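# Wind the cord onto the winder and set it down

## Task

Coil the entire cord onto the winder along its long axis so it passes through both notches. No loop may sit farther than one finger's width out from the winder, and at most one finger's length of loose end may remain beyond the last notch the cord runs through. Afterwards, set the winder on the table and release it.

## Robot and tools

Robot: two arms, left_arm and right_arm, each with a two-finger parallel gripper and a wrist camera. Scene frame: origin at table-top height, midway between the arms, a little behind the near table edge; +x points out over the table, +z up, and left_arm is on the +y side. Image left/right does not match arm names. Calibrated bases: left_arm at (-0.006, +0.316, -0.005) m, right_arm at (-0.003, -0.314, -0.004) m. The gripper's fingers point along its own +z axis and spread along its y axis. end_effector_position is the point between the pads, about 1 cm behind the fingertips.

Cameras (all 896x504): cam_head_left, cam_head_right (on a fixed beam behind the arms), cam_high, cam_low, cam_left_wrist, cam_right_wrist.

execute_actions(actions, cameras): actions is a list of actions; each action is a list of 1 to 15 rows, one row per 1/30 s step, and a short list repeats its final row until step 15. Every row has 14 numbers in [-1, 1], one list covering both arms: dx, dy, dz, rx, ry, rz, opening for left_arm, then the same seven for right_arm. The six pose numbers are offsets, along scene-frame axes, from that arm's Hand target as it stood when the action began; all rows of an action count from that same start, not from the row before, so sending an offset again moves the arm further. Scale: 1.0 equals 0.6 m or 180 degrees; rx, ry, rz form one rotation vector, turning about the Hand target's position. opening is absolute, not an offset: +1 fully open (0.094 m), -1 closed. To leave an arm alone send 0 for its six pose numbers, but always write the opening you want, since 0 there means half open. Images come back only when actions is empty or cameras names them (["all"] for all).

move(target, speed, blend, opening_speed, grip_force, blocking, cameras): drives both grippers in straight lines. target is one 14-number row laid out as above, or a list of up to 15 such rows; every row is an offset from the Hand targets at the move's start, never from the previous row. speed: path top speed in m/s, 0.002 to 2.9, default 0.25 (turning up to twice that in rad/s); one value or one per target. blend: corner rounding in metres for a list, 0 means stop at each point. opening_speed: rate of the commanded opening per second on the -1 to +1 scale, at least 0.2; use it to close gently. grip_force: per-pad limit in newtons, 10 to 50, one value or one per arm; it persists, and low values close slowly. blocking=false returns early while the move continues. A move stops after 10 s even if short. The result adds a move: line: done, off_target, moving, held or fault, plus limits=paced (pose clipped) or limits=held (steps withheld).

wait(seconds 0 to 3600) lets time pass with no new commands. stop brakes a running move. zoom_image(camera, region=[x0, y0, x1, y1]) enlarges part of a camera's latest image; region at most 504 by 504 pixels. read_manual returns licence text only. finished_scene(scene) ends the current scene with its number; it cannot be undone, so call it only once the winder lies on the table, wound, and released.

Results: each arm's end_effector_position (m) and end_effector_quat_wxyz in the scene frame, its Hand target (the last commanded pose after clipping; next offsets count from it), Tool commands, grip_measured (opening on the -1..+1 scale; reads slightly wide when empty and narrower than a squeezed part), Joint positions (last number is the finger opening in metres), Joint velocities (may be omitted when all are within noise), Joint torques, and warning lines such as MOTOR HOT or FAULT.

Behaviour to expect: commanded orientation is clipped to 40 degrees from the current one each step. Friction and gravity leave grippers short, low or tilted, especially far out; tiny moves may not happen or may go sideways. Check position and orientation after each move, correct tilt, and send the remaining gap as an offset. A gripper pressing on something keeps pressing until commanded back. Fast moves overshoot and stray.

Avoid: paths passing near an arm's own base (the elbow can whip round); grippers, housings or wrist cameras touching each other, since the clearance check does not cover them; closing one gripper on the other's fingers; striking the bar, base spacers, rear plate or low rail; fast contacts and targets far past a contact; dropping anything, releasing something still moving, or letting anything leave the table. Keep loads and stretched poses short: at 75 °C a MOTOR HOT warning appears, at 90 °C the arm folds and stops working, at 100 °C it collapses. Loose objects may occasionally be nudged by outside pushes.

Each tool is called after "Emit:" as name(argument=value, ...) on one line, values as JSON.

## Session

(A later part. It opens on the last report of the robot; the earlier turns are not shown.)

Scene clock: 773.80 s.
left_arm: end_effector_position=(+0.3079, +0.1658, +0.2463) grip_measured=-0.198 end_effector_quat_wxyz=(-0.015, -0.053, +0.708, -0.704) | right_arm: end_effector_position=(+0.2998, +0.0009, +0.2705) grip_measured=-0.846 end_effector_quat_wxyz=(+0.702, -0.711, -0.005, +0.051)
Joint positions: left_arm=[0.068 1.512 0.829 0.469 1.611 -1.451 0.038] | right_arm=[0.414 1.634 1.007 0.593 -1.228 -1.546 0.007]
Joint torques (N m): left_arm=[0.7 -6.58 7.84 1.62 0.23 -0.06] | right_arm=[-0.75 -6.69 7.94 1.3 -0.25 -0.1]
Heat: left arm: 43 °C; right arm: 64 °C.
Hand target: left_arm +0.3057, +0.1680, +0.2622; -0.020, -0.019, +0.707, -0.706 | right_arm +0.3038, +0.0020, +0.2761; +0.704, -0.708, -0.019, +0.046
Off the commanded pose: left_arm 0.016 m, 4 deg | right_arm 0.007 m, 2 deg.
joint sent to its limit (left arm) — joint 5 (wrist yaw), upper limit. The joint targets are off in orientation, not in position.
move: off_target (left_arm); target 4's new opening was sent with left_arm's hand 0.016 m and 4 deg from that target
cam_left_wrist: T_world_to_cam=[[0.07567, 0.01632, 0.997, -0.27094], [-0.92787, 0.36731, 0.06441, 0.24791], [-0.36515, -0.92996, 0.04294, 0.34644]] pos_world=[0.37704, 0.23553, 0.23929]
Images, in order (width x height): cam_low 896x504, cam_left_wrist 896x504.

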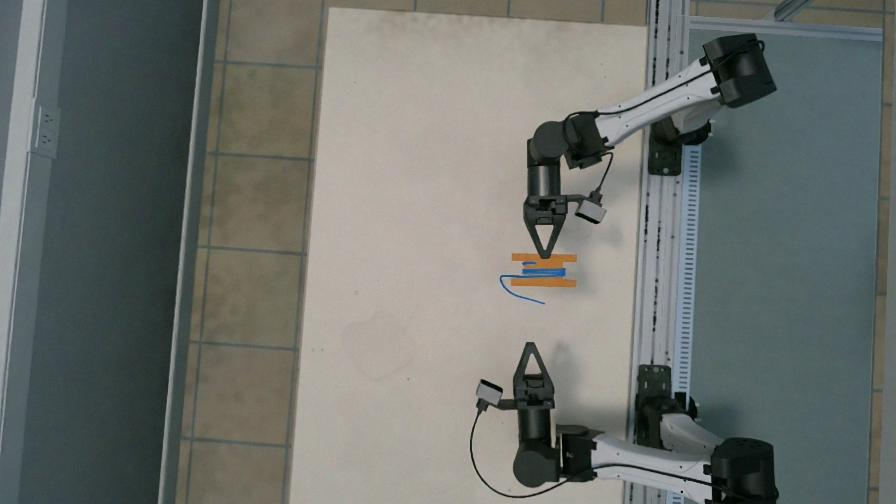

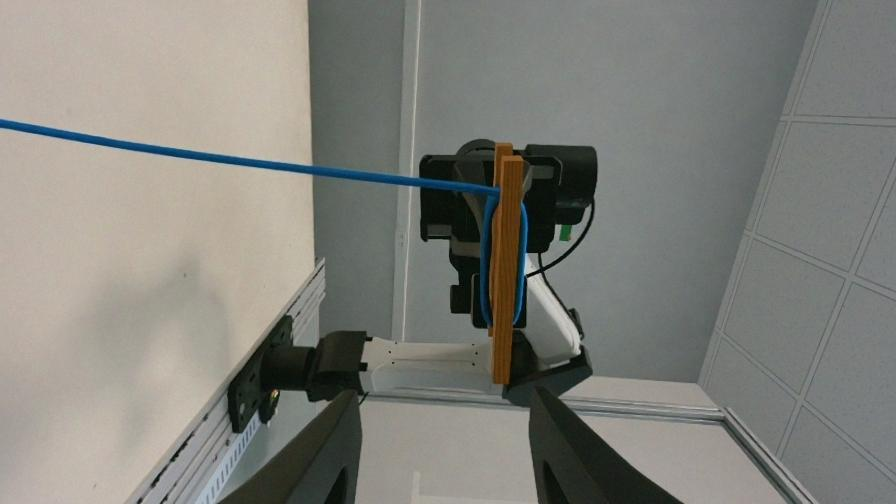

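Emit:
move(target=[[-0.0145,-0.1,0.03,0,0.012,0,-0.2,0,0,0,0,0,0,-0.95],[-0.0145,-0.1975,0.03,0,0.012,0,-0.2,0,0,0,0,0,0,-0.95],[-0.0145,-0.1975,0.03,0,0.012,0,-0.95,0,0,0,0,0,0,-0.95]], speed=0.2, blend=0.01, cameras=["cam_left_wrist","cam_right_wrist","cam_low"])

Emit:
zoom_image(camera="cam_low", region=[470, 220, 610, 320])

Scene clock: 788.90 s.
left_arm: end_effector_position=(+0.2937, +0.0515, +0.2780) grip_measured=-0.861 end_effector_quat_wxyz=(-0.039, -0.031, +0.710, -0.703) | right_arm: end_effector_position=(+0.3012, +0.0011, +0.2737) grip_measured=-0.846 end_effector_quat_wxyz=(+0.703, -0.710, -0.006, +0.050)
Joint positions: left_arm=[-0.301 1.508 0.894 0.645 1.305 -1.695 0.007] | right_arm=[0.413 1.635 1.017 0.594 -1.229 -1.542 0.007]
Joint torques (N m): left_arm=[-0.34 -4.08 6.42 2.1 -0.25 -0.11] | right_arm=[-0.58 -6.75 7.28 1.25 -0.26 -0.23]
Heat: left arm: 44 °C; right arm: 61 °C.
Hand target: left_arm +0.2970, +0.0495, +0.2801; -0.033, -0.032, +0.707, -0.706 | right_arm +0.3039, +0.0020, +0.2761; +0.704, -0.708, -0.019, +0.046
Off the commanded pose: left_arm 0.004 m, 1 deg | right_arm 0.004 m, 1 deg.
move: done
cam_left_wrist: T_world_to_cam=[[0.0789, 0.01121, 0.99682, -0.30019], [-0.90219, 0.42617, 0.06662, 0.26336], [-0.42407, -0.90457, 0.04374, 0.2494]] pos_world=[0.36704, 0.11672, 0.27078]
cam_right_wrist: T_world_to_cam=[[0.04427, 0.00668, 0.999, -0.2875], [0.92926, -0.3674, -0.03873, -0.23128], [0.36677, 0.93004, -0.02247, -0.01596]] pos_world=[0.2335, -0.06821, 0.2779]
Images, in order (width x height): cam_low 896x504, cam_left_wrist 896x504, cam_right_wrist 896x504.

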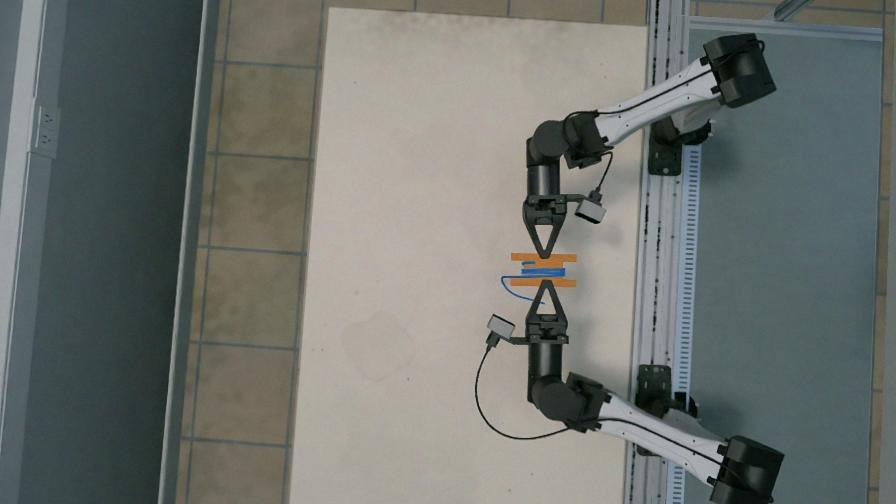

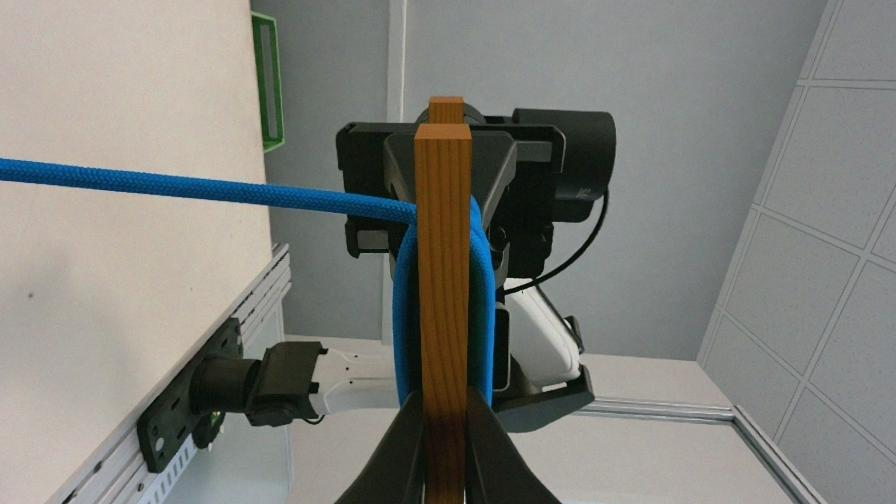

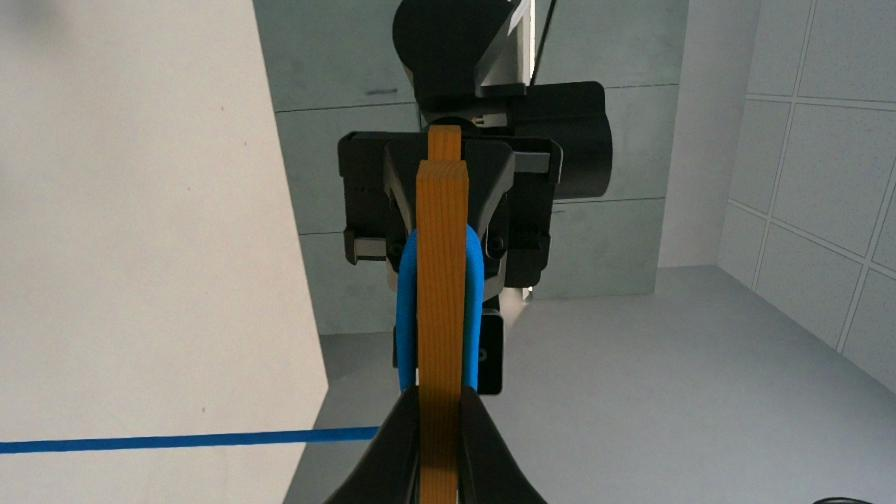

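Scaled by 3.600 from the camera's image (finer frame: 1280x720).

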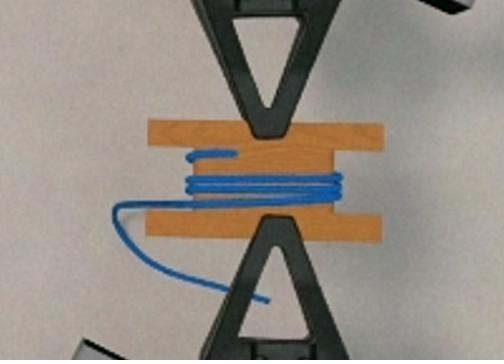

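Emit:
move(target=[[0,0,0,0,0,0,-0.95,0,0,0,0,0,0,-0.3],[0,0,0.02,0,0,0,-0.95,0,-0.1,0,0,0,0,-0.3],[0,0,0.03,0,0,0,-0.95,0,-0.267,0,0,0,-0.05,-0.3]], speed=0.25, blend=[0,0.02,0])

Emit:
move(target=[[0,0,0,0,0,0,-0.95,0.068,0.13,-0.257,0,0.5,0,0.5],[0,0,0,0,0,0,-0.95,0.068,0.323,-0.257,0,0.5,0,0.5],[0,0,0,0,0,0,-0.95,0.068,0.323,-0.257,0,0.5,0,-0.9],[0,0,0,0,0,0,-0.95,0.068,0.293,-0.257,0,0.5,0,-0.9]], speed=0.3, cameras=["cam_right_wrist","cam_low"])

Emit:
zoom_image(camera="cam_low", region=[470, 220, 610, 320])

Scene clock: 804.40 s.
left_arm: end_effector_position=(+0.2954, +0.0507, +0.2800) grip_measured=-0.861 end_effector_quat_wxyz=(-0.051, -0.044, +0.711, -0.700) | right_arm: end_effector_position=(+0.3147, -0.1566, +0.2676) grip_measured=-0.303 end_effector_quat_wxyz=(+0.706, -0.706, +0.058, -0.012)
Joint positions: left_arm=[-0.302 1.508 0.914 0.602 1.304 -1.708 0.007] | right_arm=[-0.063 1.46 0.832 0.557 -1.525 -1.586 0.033]
Joint torques (N m): left_arm=[-0.16 -6.12 8.68 1.78 -0.21 -0.03] | right_arm=[-1.11 -9.74 4.96 0.99 -0.47 -0.04]
Heat: left arm: 44 °C; right arm: 59 °C.
Hand target: left_arm +0.2971, +0.0495, +0.2981; -0.033, -0.032, +0.707, -0.706 | right_arm +0.3038, -0.1582, +0.2760; +0.705, -0.708, +0.037, -0.010
Off the commanded pose: left_arm 0.018 m, 3 deg | right_arm 0.014 m, 2 deg.
joint sent to its limit (right arm) — joint 5 (wrist yaw), lower limit. The joint targets still meet the commanded pose.
move: off_target (left_arm, right_arm)

Scene clock: 810.80 s.
left_arm: end_effector_position=(+0.2954, +0.0507, +0.2800) grip_measured=-0.861 end_effector_quat_wxyz=(-0.051, -0.044, +0.711, -0.700) | right_arm: end_effector_position=(+0.3466, +0.0183, +0.1200) grip_measured=-0.897 end_effector_quat_wxyz=(+0.468, -0.501, +0.535, +0.493)
Joint positions: left_arm=[-0.302 1.508 0.914 0.602 1.304 -1.708 0.007] | right_arm=[0.42 2.066 0.96 0.928 -1.13 -0.112 0.005]
Joint torques (N m): left_arm=[-0.17 -6.16 8.72 1.8 -0.22 -0.01] | right_arm=[-0.5 -11.4 3.86 1.57 -0.27 -0.18]
Heat: left arm: 45 °C; right arm: 59 °C.
Hand target: left_arm +0.2971, +0.0495, +0.2981; -0.033, -0.032, +0.707, -0.706 | right_arm +0.3445, +0.0177, +0.1218; +0.472, -0.507, +0.525, +0.494
Off the commanded pose: left_arm 0.018 m, 3 deg | right_arm 0.003 m, 1 deg.
move: done
cam_right_wrist: T_world_to_cam=[[0.99903, -0.01314, -0.0421, -0.34175], [-0.04296, -0.506, -0.86146, 0.16513], [-0.00998, 0.86243, -0.50607, 0.13772]] pos_world=[0.34989, -0.03971, 0.19756]
Images, in order (width x height): cam_low 896x504, cam_right_wrist 896x504.

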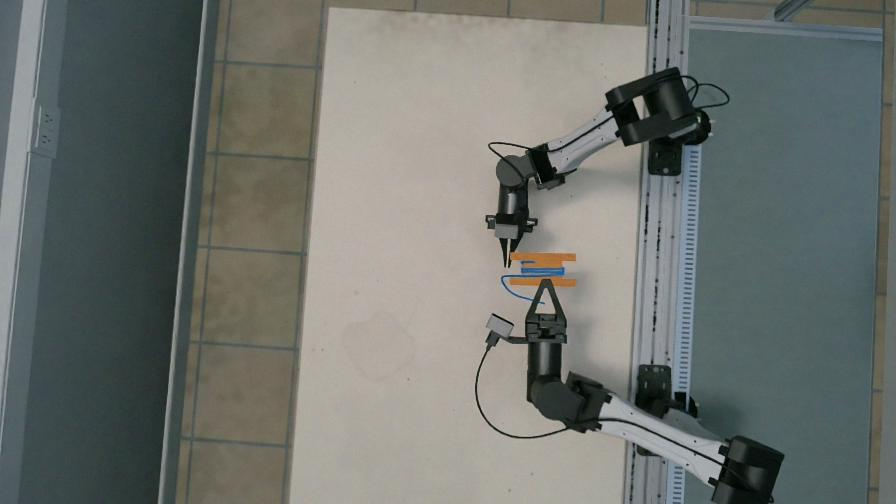

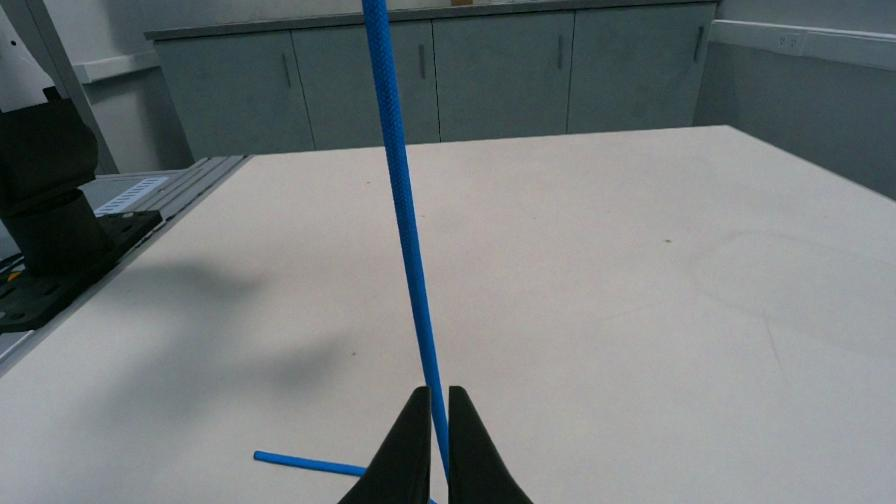

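Scaled by 3.600 from the camera's image (finer frame: 1280x720).

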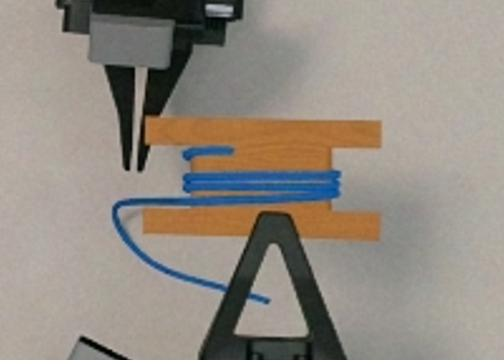

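Emit:
move(target=[[0,0,0,0,0,0,-0.95,0.003,0,0,0,0,0,0.3],[0,0,0,0,0,0,-0.95,0.003,0.053,0,0,0,0,0.3],[0,0,0,0,0,0,-0.95,0.003,0.053,0,0,0,0,-0.9],[0,0,0,0,0,0,-0.95,0.003,0.003,0,0,0,0,-0.9]], speed=0.3, cameras=["cam_right_wrist"])

Scene clock: 818.23 s.
left_arm: end_effector_position=(+0.2955, +0.0508, +0.2775) grip_measured=-0.861 end_effector_quat_wxyz=(-0.059, -0.052, +0.713, -0.697) | right_arm: end_effector_position=(+0.3492, +0.0201, +0.1160) grip_measured=-0.896 end_effector_quat_wxyz=(+0.466, -0.500, +0.536, +0.496)
Joint positions: left_arm=[-0.302 1.508 0.914 0.581 1.304 -1.711 0.007] | right_arm=[0.42 2.088 0.973 0.939 -1.132 -0.103 0.005]
Joint torques (N m): left_arm=[-0.18 -6.24 8.72 2.03 -0.2 0.03] | right_arm=[-0.34 -13.07 3.9 1.52 -0.21 -0.28]
Heat: left arm: 46 °C; right arm: 62 °C.
Hand target: left_arm +0.2970, +0.0495, +0.2981; -0.033, -0.032, +0.707, -0.706 | right_arm +0.3464, +0.0194, +0.1218; +0.473, -0.507, +0.525, +0.494
Off the commanded pose: left_arm 0.021 m, 4 deg | right_arm 0.007 m, 2 deg.
move: done
cam_right_wrist: T_world_to_cam=[[0.99872, -0.01114, -0.04927, -0.34353], [-0.04815, -0.50514, -0.86169, 0.16452], [-0.01529, 0.86296, -0.50503, 0.13591]] pos_world=[0.35309, -0.03801, 0.19348]

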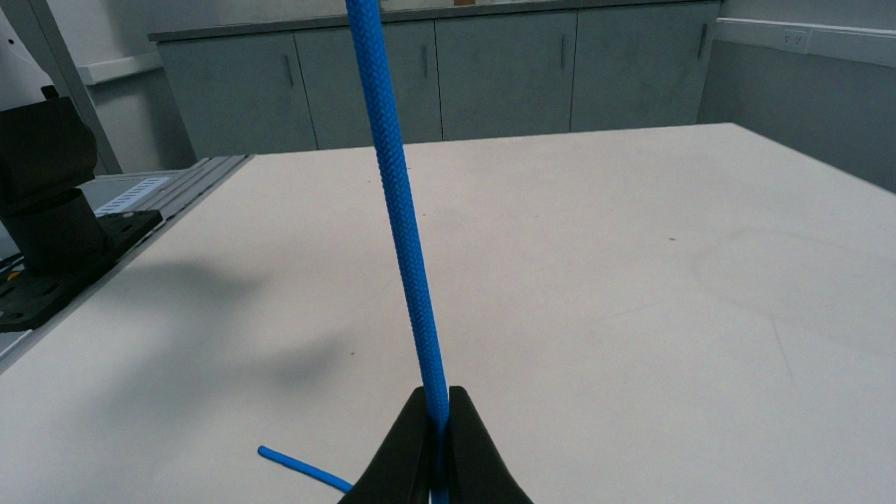

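Emit:
move(target=[[0,0,0,0,-0.5,0,-0.95,0,0,0,0,0,0,-0.87],[0,0,0,0,-1.0,0,-0.95,0,0,0,0,0,0,-0.87]], speed=0.45, blend=0.05, cameras=["cam_low"])

Emit:
zoom_image(camera="cam_low", region=[470, 220, 610, 320])

Scene clock: 830.83 s.
left_arm: end_effector_position=(+0.2971, +0.0504, +0.2806) grip_measured=-0.861 end_effector_quat_wxyz=(+0.701, +0.709, +0.050, -0.056) | right_arm: end_effector_position=(+0.3486, +0.0198, +0.1151) grip_measured=-0.873 end_effector_quat_wxyz=(+0.465, -0.500, +0.537, +0.496)
Joint positions: left_arm=[-0.302 1.516 0.914 0.629 1.302 1.399 0.007] | right_arm=[0.42 2.088 0.97 0.939 -1.132 -0.103 0.006]
Joint torques (N m): left_arm=[-0.25 -6.54 8.09 1.59 -0.24 0.1] | right_arm=[-0.57 -12.75 4.03 1.57 -0.18 -0.19]
Heat: left arm: 46 °C; right arm: 67 °C.
Hand target: left_arm +0.2970, +0.0495, +0.2981; +0.707, +0.706, +0.033, -0.032 | right_arm +0.3464, +0.0194, +0.1218; +0.473, -0.507, +0.525, +0.494
Off the commanded pose: left_arm 0.018 m, 3 deg | right_arm 0.007 m, 2 deg.
move: off_target (left_arm); blend cut to 0 m at target 1

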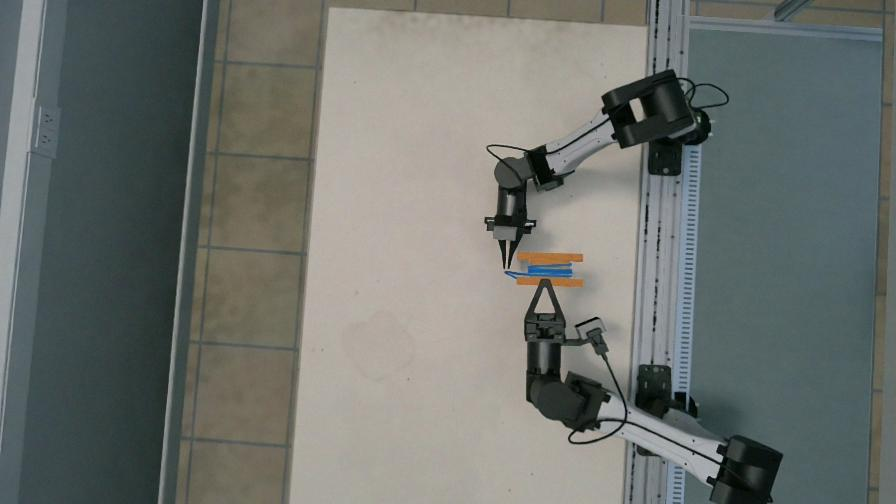

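Scaled by 3.600 from the camera's image (finer frame: 1280x720).

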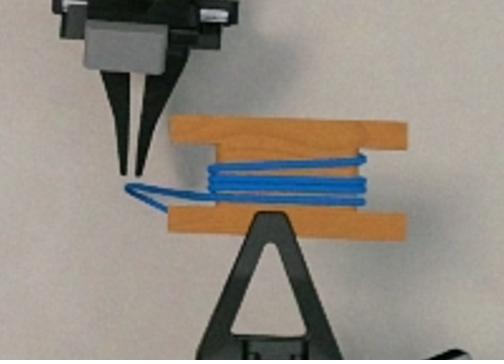

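Emit:
move(target=[[0,0,0,0,0,0,-0.95,0,0,0,0,0,0,0.2],[0,0,0,0,0,0,-0.95,0,-0.15,0,0,0,0,0.2],[0,0,0,0,0,0,-0.95,-0.1,-0.232,0.255,0,0.5,0,-0.2]], speed=0.3, cameras=["cam_right_wrist","cam_low","cam_high"])

Emit:
zoom_image(camera="cam_low", region=[470, 220, 610, 320])

Emit:
zoom_image(camera="cam_high", region=[430, 140, 590, 320])

Scene clock: 845.23 s.
left_arm: end_effector_position=(+0.2971, +0.0504, +0.2803) grip_measured=-0.861 end_effector_quat_wxyz=(+0.701, +0.709, +0.050, -0.056) | right_arm: end_effector_position=(+0.2896, -0.1172, +0.2568) grip_measured=-0.197 end_effector_quat_wxyz=(-0.049, +0.013, +0.712, +0.700)
Joint positions: left_arm=[-0.302 1.516 0.914 0.626 1.302 1.401 0.007] | right_arm=[0.067 1.476 0.952 -0.036 -1.542 1.089 0.038]
Joint torques (N m): left_arm=[-0.27 -6.54 8.14 1.59 -0.23 0.07] | right_arm=[-1.13 -10.44 7.51 1.17 -0.57 0]
Heat: left arm: 46 °C; right arm: 70 °C.
Hand target: left_arm +0.2970, +0.0495, +0.2981; +0.707, +0.706, +0.033, -0.032 | right_arm +0.2863, -0.1198, +0.2748; -0.037, -0.010, +0.706, +0.708
Off the commanded pose: left_arm 0.018 m, 3 deg | right_arm 0.019 m, 3 deg.
joint sent to its limit (right arm) — joint 5 (wrist yaw), lower limit. The joint targets still meet the commanded pose.
move: off_target (right_arm); target 3's new opening was sent with right_arm's hand 0.019 m and 3 deg from that target
cam_right_wrist: T_world_to_cam=[[-0.06988, -0.02236, -0.9973, 0.27302], [-0.87184, -0.48448, 0.07196, 0.2148], [-0.48478, 0.87452, 0.01436, 0.32849]] pos_world=[0.36559, -0.1771, 0.25211]
Images, in order (width x height): cam_high 896x504, cam_low 896x504, cam_right_wrist 896x504.

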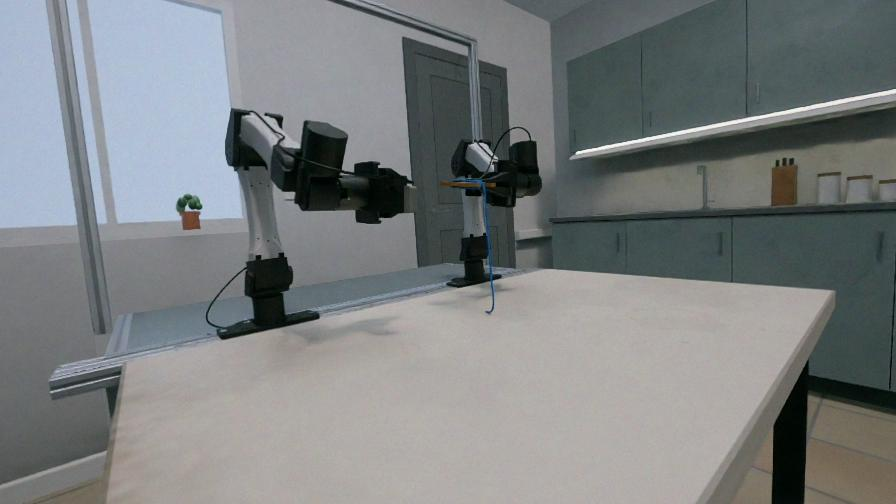

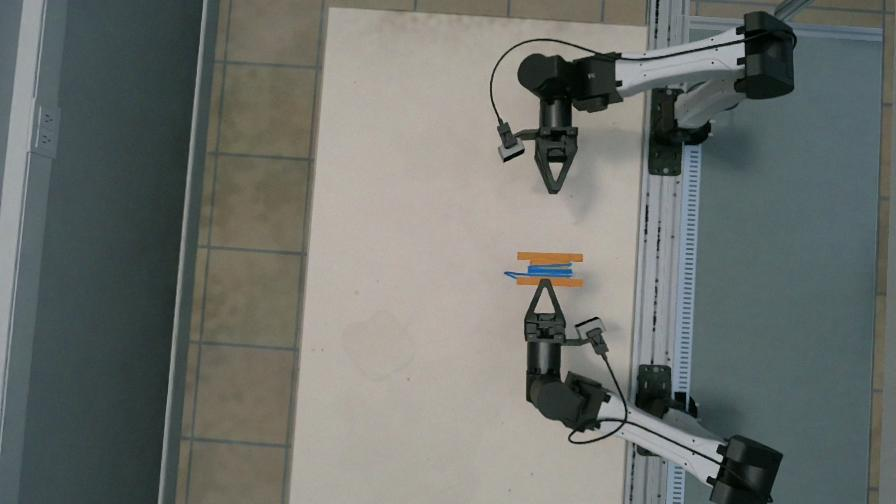

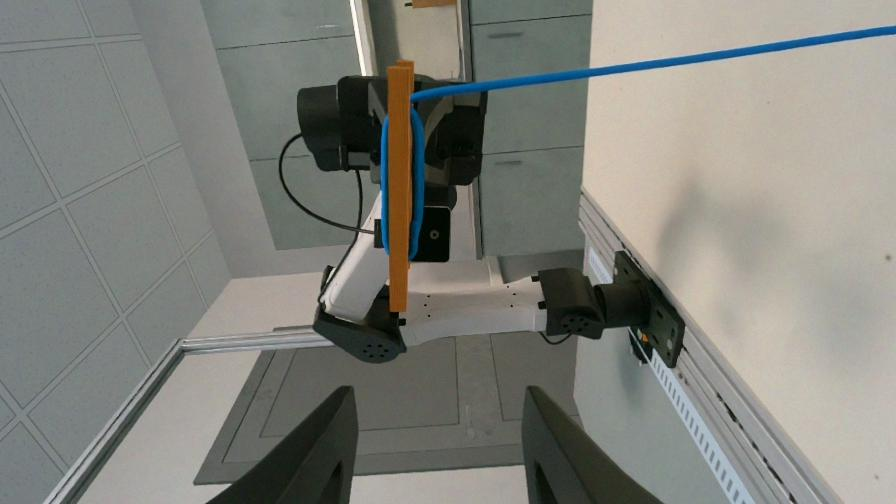

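Scaled by 3.600 from the camera's image (finer frame: 1280x720).

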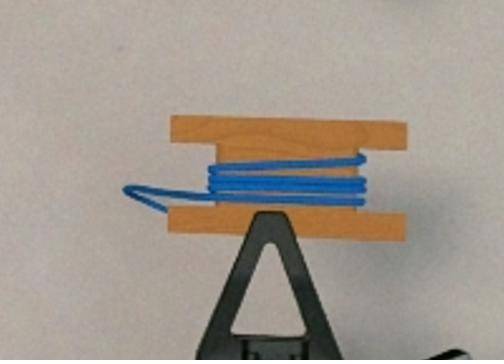

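Scaled by 2.800 from the camera's image (finer frame: 1280x720).

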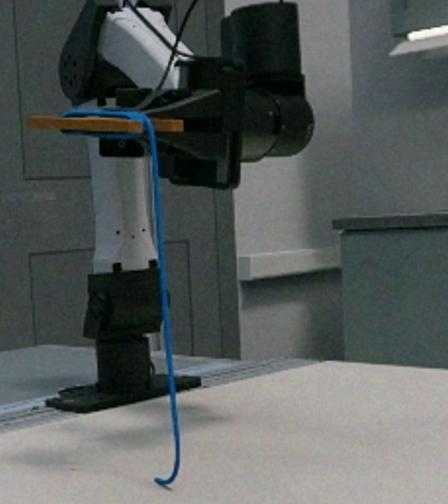

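Emit:
move(target=[[0,0,0,0,0,0,-0.95,0.018,0.1,0.007,0,0.012,0,-0.2],[0,0,0,0,0,0,-0.95,0.018,0.203,0.007,0,0.012,0,-0.2],[0,0,0,0,0,0,-0.95,0.018,0.203,0.007,0,0.012,0,-0.95]], speed=0.2, blend=0.01, cameras=["cam_right_wrist"])

Scene clock: 864.37 s.
left_arm: end_effector_position=(+0.2974, +0.0503, +0.2842) grip_measured=-0.861 end_effector_quat_wxyz=(+0.703, +0.708, +0.042, -0.046) | right_arm: end_effector_position=(+0.2956, -0.0016, +0.2804) grip_measured=-0.847 end_effector_quat_wxyz=(-0.056, +0.008, +0.707, +0.705)
Joint positions: left_arm=[-0.302 1.512 0.92 0.629 1.299 1.413 0.007] | right_arm=[0.414 1.6 0.994 0.608 -1.216 1.653 0.007]
Joint torques (N m): left_arm=[-0.34 -6.27 7.71 1.57 -0.22 -0.07] | right_arm=[0.38 -6.94 5.71 1.59 0.1 -0.12]
Heat: left arm: 47 °C; right arm: 66 °C.
Hand target: left_arm +0.2970, +0.0495, +0.2982; +0.707, +0.706, +0.033, -0.032 | right_arm +0.2972, +0.0020, +0.2791; -0.050, +0.004, +0.705, +0.708
Off the commanded pose: left_arm 0.014 m, 2 deg | right_arm 0.004 m, 1 deg.
move: done
cam_right_wrist: T_world_to_cam=[[-0.07313, -0.00799, -0.99729, 0.30052], [-0.86351, -0.49981, 0.06733, 0.27318], [-0.499, 0.8661, 0.02965, 0.22995]] pos_world=[0.37261, -0.06022, 0.27449]

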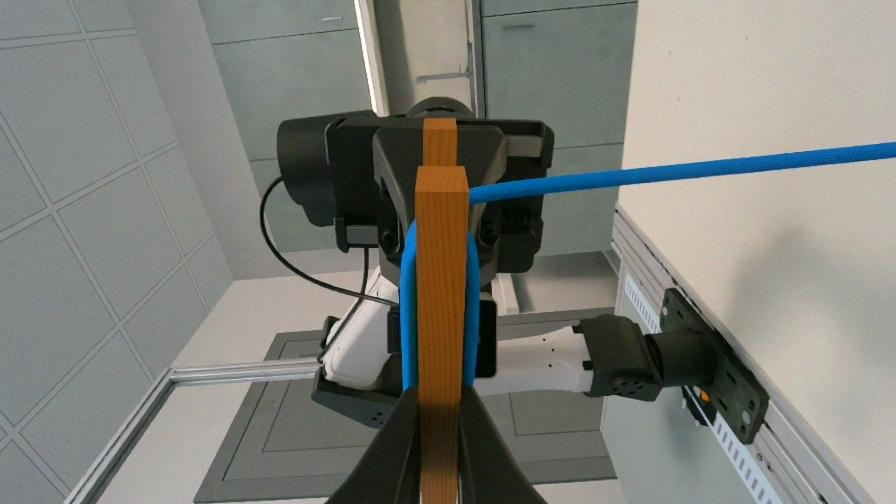

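Emit:
move(target=[[0,0,0,0,0,0,-0.3,0,0,0,0,0,0,-0.95],[0,0.267,0,0,0,0,-0.3,0,0,0.025,0,0,0,-0.95]], speed=0.25)

Emit:
move(target=[[0.085,-0.13,-0.285,0,0.5,0,0.5,0,0,0,0,0,0,-0.95],[0.085,-0.305,-0.285,0,0.5,0,0.5,0,0,0,0,0,0,-0.95],[0.085,-0.305,-0.285,0,0.5,0,-0.88,0,0,0,0,0,0,-0.95]], speed=0.3, cameras=["cam_left_wrist","cam_low"])

Emit:
zoom_image(camera="cam_low", region=[470, 220, 610, 320])

Scene clock: 872.13 s.
left_arm: end_effector_position=(+0.3087, +0.2098, +0.2942) grip_measured=-0.302 end_effector_quat_wxyz=(+0.699, +0.704, +0.116, +0.047) | right_arm: end_effector_position=(+0.2963, -0.0013, +0.2797) grip_measured=-0.847 end_effector_quat_wxyz=(-0.063, +0.015, +0.709, +0.702)
Joint positions: left_arm=[0.222 1.371 0.825 0.626 1.585 1.395 0.033] | right_arm=[0.414 1.6 1.004 0.577 -1.216 1.653 0.007]
Joint torques (N m): left_arm=[0.69 -5.48 5.44 1.32 0.32 -0.13] | right_arm=[0.23 -9.1 8.12 1.36 0.1 -0.13]
Heat: left arm: 47 °C; right arm: 64 °C.
Hand target: left_arm +0.2971, +0.2097, +0.2982; +0.707, +0.706, +0.033, -0.032 | right_arm +0.2972, +0.0020, +0.2940; -0.050, +0.004, +0.705, +0.708
Off the commanded pose: left_arm 0.012 m, 13 deg | right_arm 0.015 m, 2 deg.
joint sent to its limit (left arm) — joint 5 (wrist yaw), upper limit. The joint targets are off in orientation, not in position.
move: off_target (left_arm, right_arm)

Scene clock: 878.60 s.
left_arm: end_effector_position=(+0.3469, +0.0279, +0.1330) grip_measured=-0.878 end_effector_quat_wxyz=(+0.474, +0.482, +0.520, -0.522) | right_arm: end_effector_position=(+0.2963, -0.0013, +0.2796) grip_measured=-0.847 end_effector_quat_wxyz=(-0.063, +0.015, +0.709, +0.702)
Joint positions: left_arm=[-0.329 2.084 0.898 1.226 1.276 -0.121 0.006] | right_arm=[0.414 1.6 1.004 0.576 -1.216 1.653 0.007]
Joint torques (N m): left_arm=[-0.34 -5.68 3.82 2.08 -0.27 -0.11] | right_arm=[0.27 -9.03 8.13 1.39 0.08 -0.08]
Heat: left arm: 46 °C; right arm: 64 °C.
Hand target: left_arm +0.3480, +0.0267, +0.1270; +0.476, +0.476, +0.523, -0.522 | right_arm +0.2972, +0.0020, +0.2940; -0.050, +0.004, +0.705, +0.708
Off the commanded pose: left_arm 0.006 m, 1 deg | right_arm 0.015 m, 2 deg.
move: done
cam_left_wrist: T_world_to_cam=[[-0.9973, 0.03114, 0.06647, 0.33695], [-0.04713, 0.42265, -0.90507, 0.16386], [-0.05627, -0.90576, -0.42005, 0.19105]] pos_world=[0.35452, 0.0933, 0.20616]
Images, in order (width x height): cam_low 896x504, cam_left_wrist 896x504.

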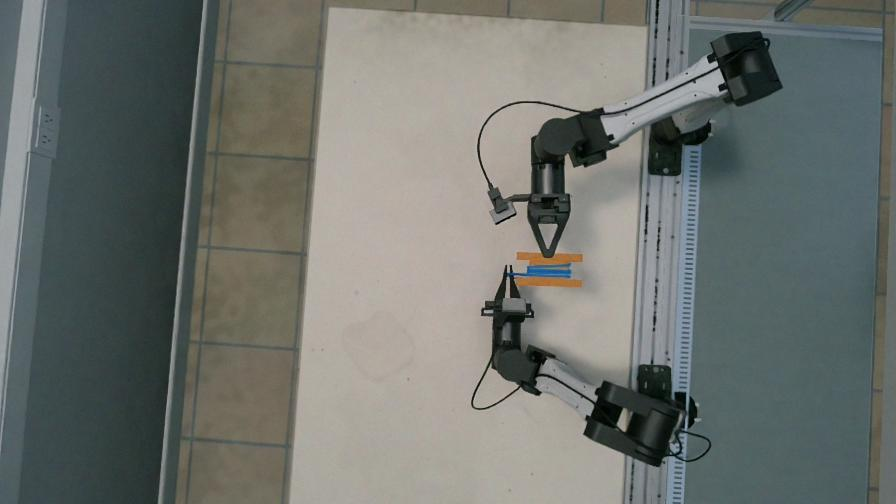

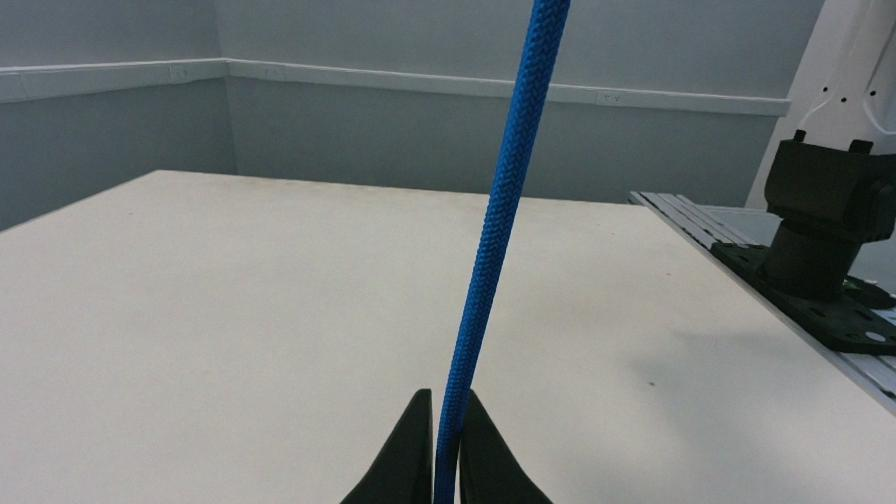

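Scaled by 3.600 from the camera's image (finer frame: 1280x720).

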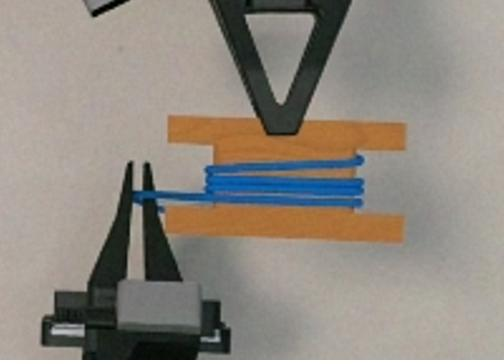

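Emit:
move(target=[[0,-0.015,0,0,0,0,-0.88,0,0,0,0,-0.5,0,-0.95],[0,-0.025,0,0,0,0,-0.88,0,0,0,0,-1.0,0,-0.95],[0,-0.025,0,0,0,0,-0.88,0,0,0,0,-1.0,0.035,-0.95]], speed=0.45, blend=0.05, cameras=["cam_low","cam_high"])

Emit:
zoom_image(camera="cam_low", region=[470, 220, 610, 320])

Emit:
zoom_image(camera="cam_high", region=[430, 140, 590, 320])

Scene clock: 889.97 s.
left_arm: end_effector_position=(+0.3428, +0.0144, +0.1275) grip_measured=-0.878 end_effector_quat_wxyz=(+0.470, +0.479, +0.524, -0.524) | right_arm: end_effector_position=(+0.3009, +0.0014, +0.2660) grip_measured=-0.847 end_effector_quat_wxyz=(-0.667, +0.741, -0.075, -0.027)
Joint positions: left_arm=[-0.367 2.097 0.898 1.227 1.238 -0.122 0.006] | right_arm=[0.447 1.528 1.01 0.301 -1.043 -1.628 0.007]
Joint torques (N m): left_arm=[-0.36 -5.9 5.57 1.98 -0.26 -0.1] | right_arm=[0.5 -11.85 8.24 1.38 -0.13 -0.09]
Heat: left arm: 45 °C; right arm: 64 °C.
Hand target: left_arm +0.3479, +0.0117, +0.1270; +0.476, +0.476, +0.523, -0.522 | right_arm +0.2972, +0.0020, +0.2941; -0.680, +0.732, -0.050, -0.001
Off the commanded pose: left_arm 0.006 m, 1 deg | right_arm 0.028 m, 5 deg.
move: off_target (right_arm); blend cut to 0.0175 m at target 2
Images, in order (width x height): cam_high 896x504, cam_low 896x504.

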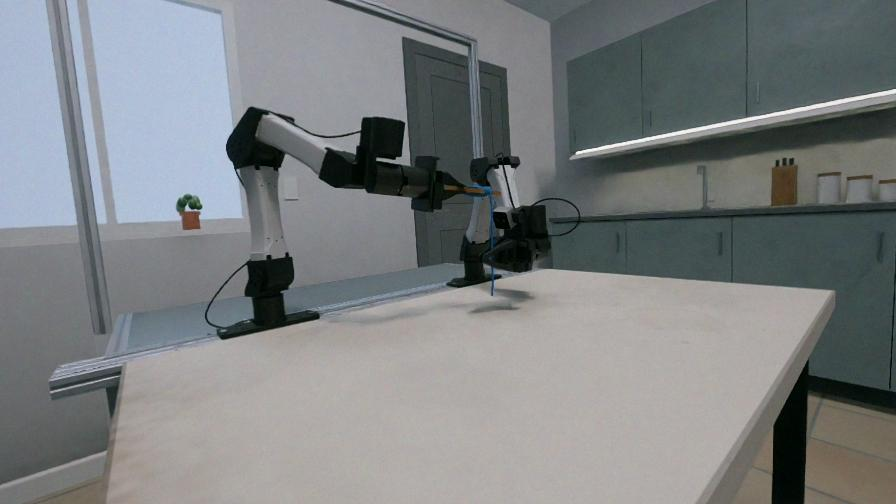

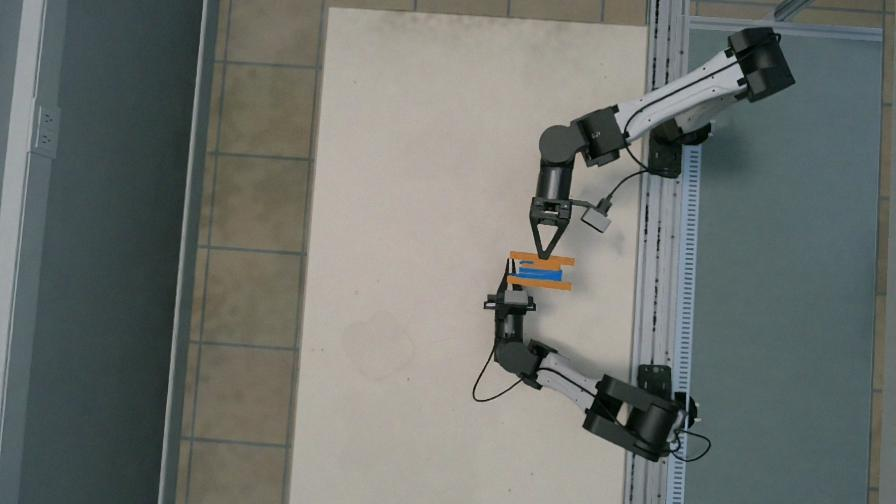

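Scaled by 3.600 from the camera's image (finer frame: 1280x720).

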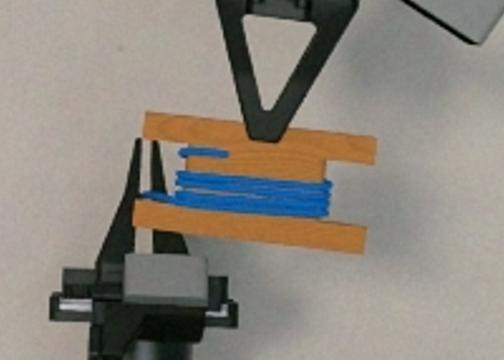

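Scaled by 2.800 from the camera's image (finer frame: 1280x720).

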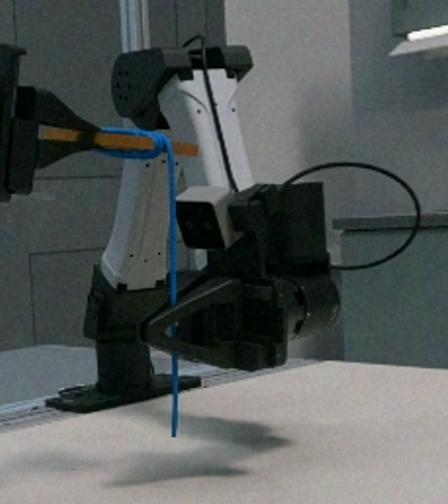

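Emit:
move(target=[[0,0,0,0,0,0,0.3,0,0,0,0,0,0.03,-0.95],[0,0.2,0,0,0,0,0.3,0,0,0,0,0,0.03,-0.95],[-0.08,0.26,0.225,0,0.5,0,-0.2,0,0,0,0,0,0.03,-0.95]], speed=0.3, cameras=["cam_left_wrist","cam_low"])

Emit:
zoom_image(camera="cam_low", region=[470, 220, 610, 320])

Scene clock: 903.43 s.
left_arm: end_effector_position=(+0.3022, +0.1656, +0.2464) grip_measured=-0.198 end_effector_quat_wxyz=(-0.028, -0.067, +0.707, -0.703) | right_arm: end_effector_position=(+0.2927, +0.0012, +0.2874) grip_measured=-0.847 end_effector_quat_wxyz=(-0.675, +0.736, -0.027, -0.037)
Joint positions: left_arm=[0.07 1.488 0.808 0.465 1.61 -1.487 0.038] | right_arm=[0.437 1.528 1.076 0.25 -1.134 -1.674 0.007]
Joint torques (N m): left_arm=[0.7 -6.38 7.83 1.61 0.23 -0.04] | right_arm=[-0.98 -5.9 8.39 1.38 -0.32 -0.15]
Heat: left arm: 44 °C; right arm: 63 °C.
Hand target: left_arm +0.3000, +0.1677, +0.2621; -0.033, -0.032, +0.707, -0.706 | right_arm +0.2971, +0.0020, +0.2940; -0.679, +0.734, -0.015, -0.033
Off the commanded pose: left_arm 0.016 m, 4 deg | right_arm 0.008 m, 1 deg.
joint sent to its limit (left arm) — joint 5 (wrist yaw), upper limit. The joint targets are off in orientation, not in position.
move: off_target (left_arm); target 3's new opening was sent with left_arm's hand 0.016 m and 4 deg from that target
cam_left_wrist: T_world_to_cam=[[0.11239, 0.01854, 0.99349, -0.28119], [-0.92556, 0.36573, 0.09788, 0.23401], [-0.36153, -0.93054, 0.05826, 0.33938]] pos_world=[0.37089, 0.23543, 0.23668]
Images, in order (width x height): cam_low 896x504, cam_left_wrist 896x504.

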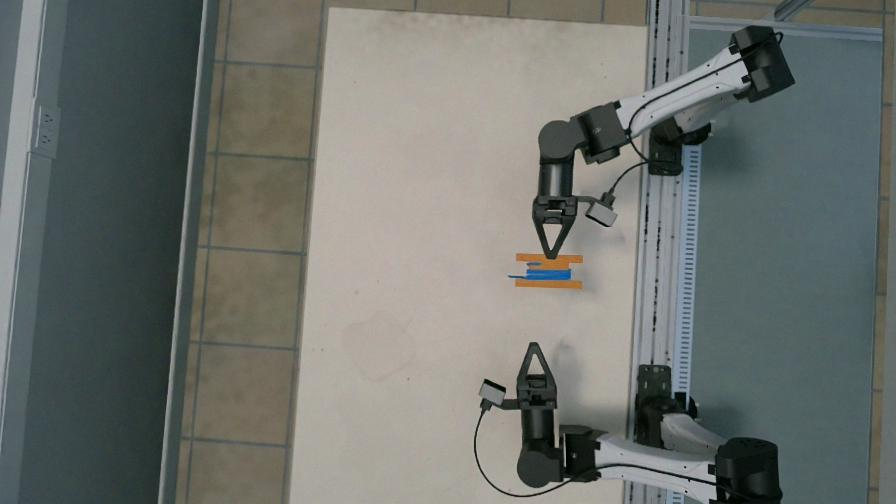

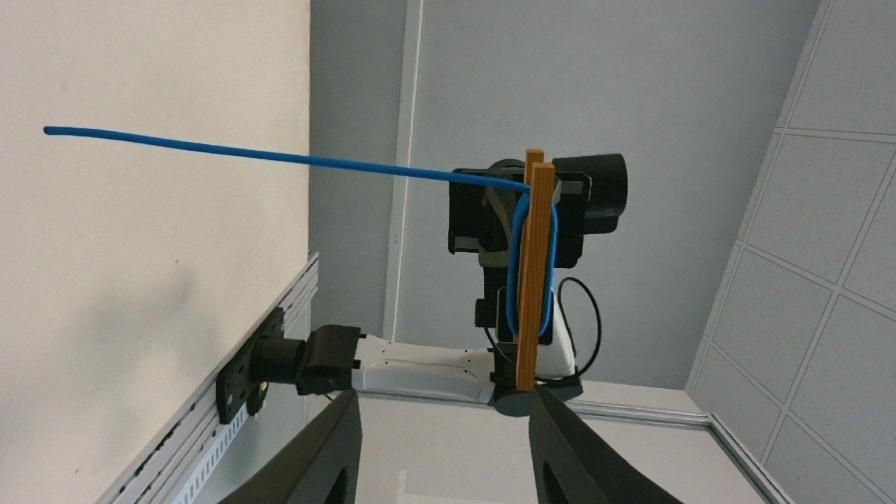

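Scaled by 3.600 from the camera's image (finer frame: 1280x720).

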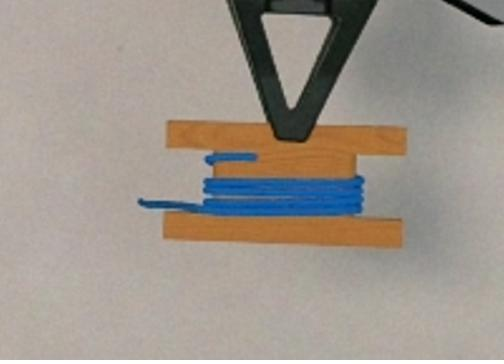

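Emit:
move(target=[[-0.0165,-0.1,0.05,0,0.015,0,-0.2,0,0,0,0,0,0,-0.95],[-0.0165,-0.197,0.05,0,0.015,0,-0.2,0,0,0,0,0,0,-0.95],[-0.0165,-0.197,0.05,0,0.015,0,-0.95,0,0,0,0,0,0,-0.95]], speed=0.2, blend=0.01, cameras=["cam_right_wrist","cam_left_wrist"])

Scene clock: 914.00 s.
left_arm: end_effector_position=(+0.2860, +0.0517, +0.2912) grip_measured=-0.855 end_effector_quat_wxyz=(-0.052, -0.045, +0.708, -0.703) | right_arm: end_effector_position=(+0.2936, +0.0008, +0.2895) grip_measured=-0.847 end_effector_quat_wxyz=(-0.676, +0.735, -0.027, -0.037)
Joint positions: left_arm=[-0.307 1.461 0.9 0.604 1.298 -1.745 0.007] | right_arm=[0.435 1.53 1.083 0.247 -1.137 -1.671 0.007]
Joint torques (N m): left_arm=[-0.42 -3.62 6.74 1.98 -0.25 -0.11] | right_arm=[-0.85 -6.09 8.06 1.32 -0.26 -0.17]
Heat: left arm: 45 °C; right arm: 60 °C.
Hand target: left_arm +0.2900, +0.0495, +0.2921; -0.050, -0.049, +0.706, -0.705 | right_arm +0.2972, +0.0020, +0.2941; -0.679, +0.733, -0.016, -0.033
Off the commanded pose: left_arm 0.005 m, 1 deg | right_arm 0.006 m, 1 deg.
move: done
cam_left_wrist: T_world_to_cam=[[0.11628, 0.01453, 0.99311, -0.32259], [-0.89945, 0.42564, 0.09909, 0.24528], [-0.42127, -0.90478, 0.06256, 0.23943]] pos_world=[0.35899, 0.11692, 0.28108]
cam_right_wrist: T_world_to_cam=[[0.07266, 0.08017, 0.99413, -0.30987], [0.90355, -0.42732, -0.03158, -0.21822], [0.42228, 0.90054, -0.10349, -0.00543]] pos_world=[0.22198, -0.06352, 0.3006]
Images, in order (width x height): cam_left_wrist 896x504, cam_right_wrist 896x504.

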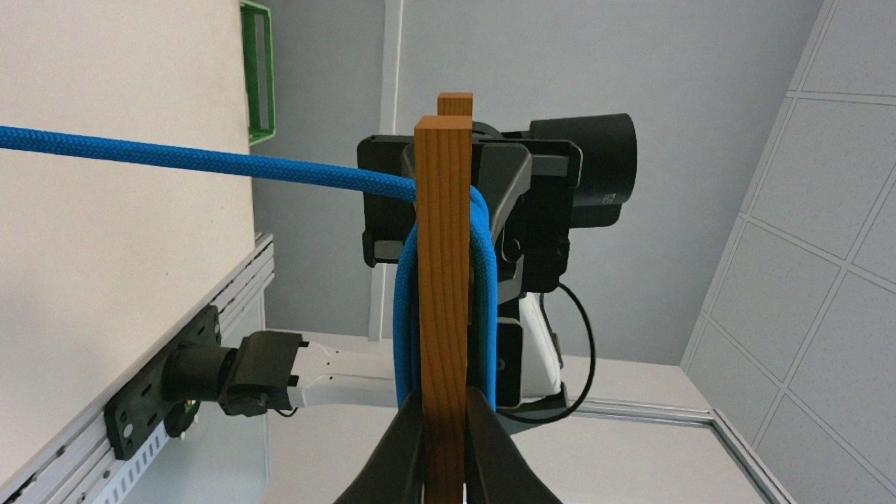

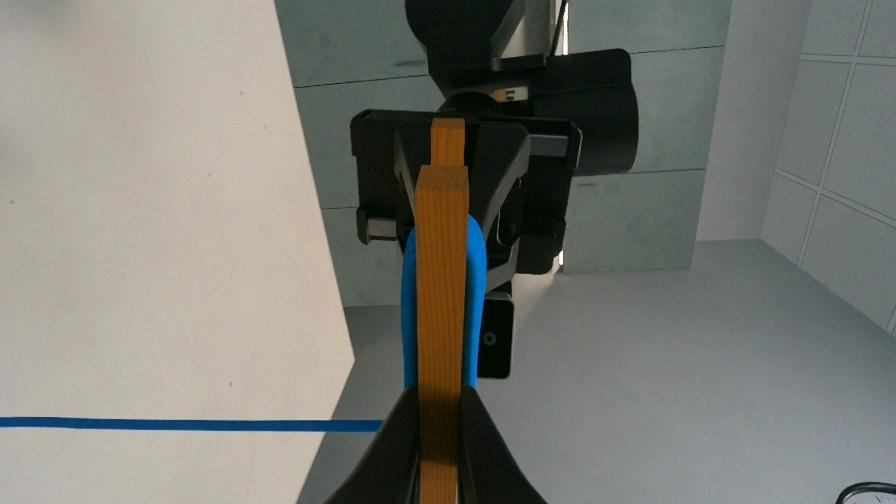

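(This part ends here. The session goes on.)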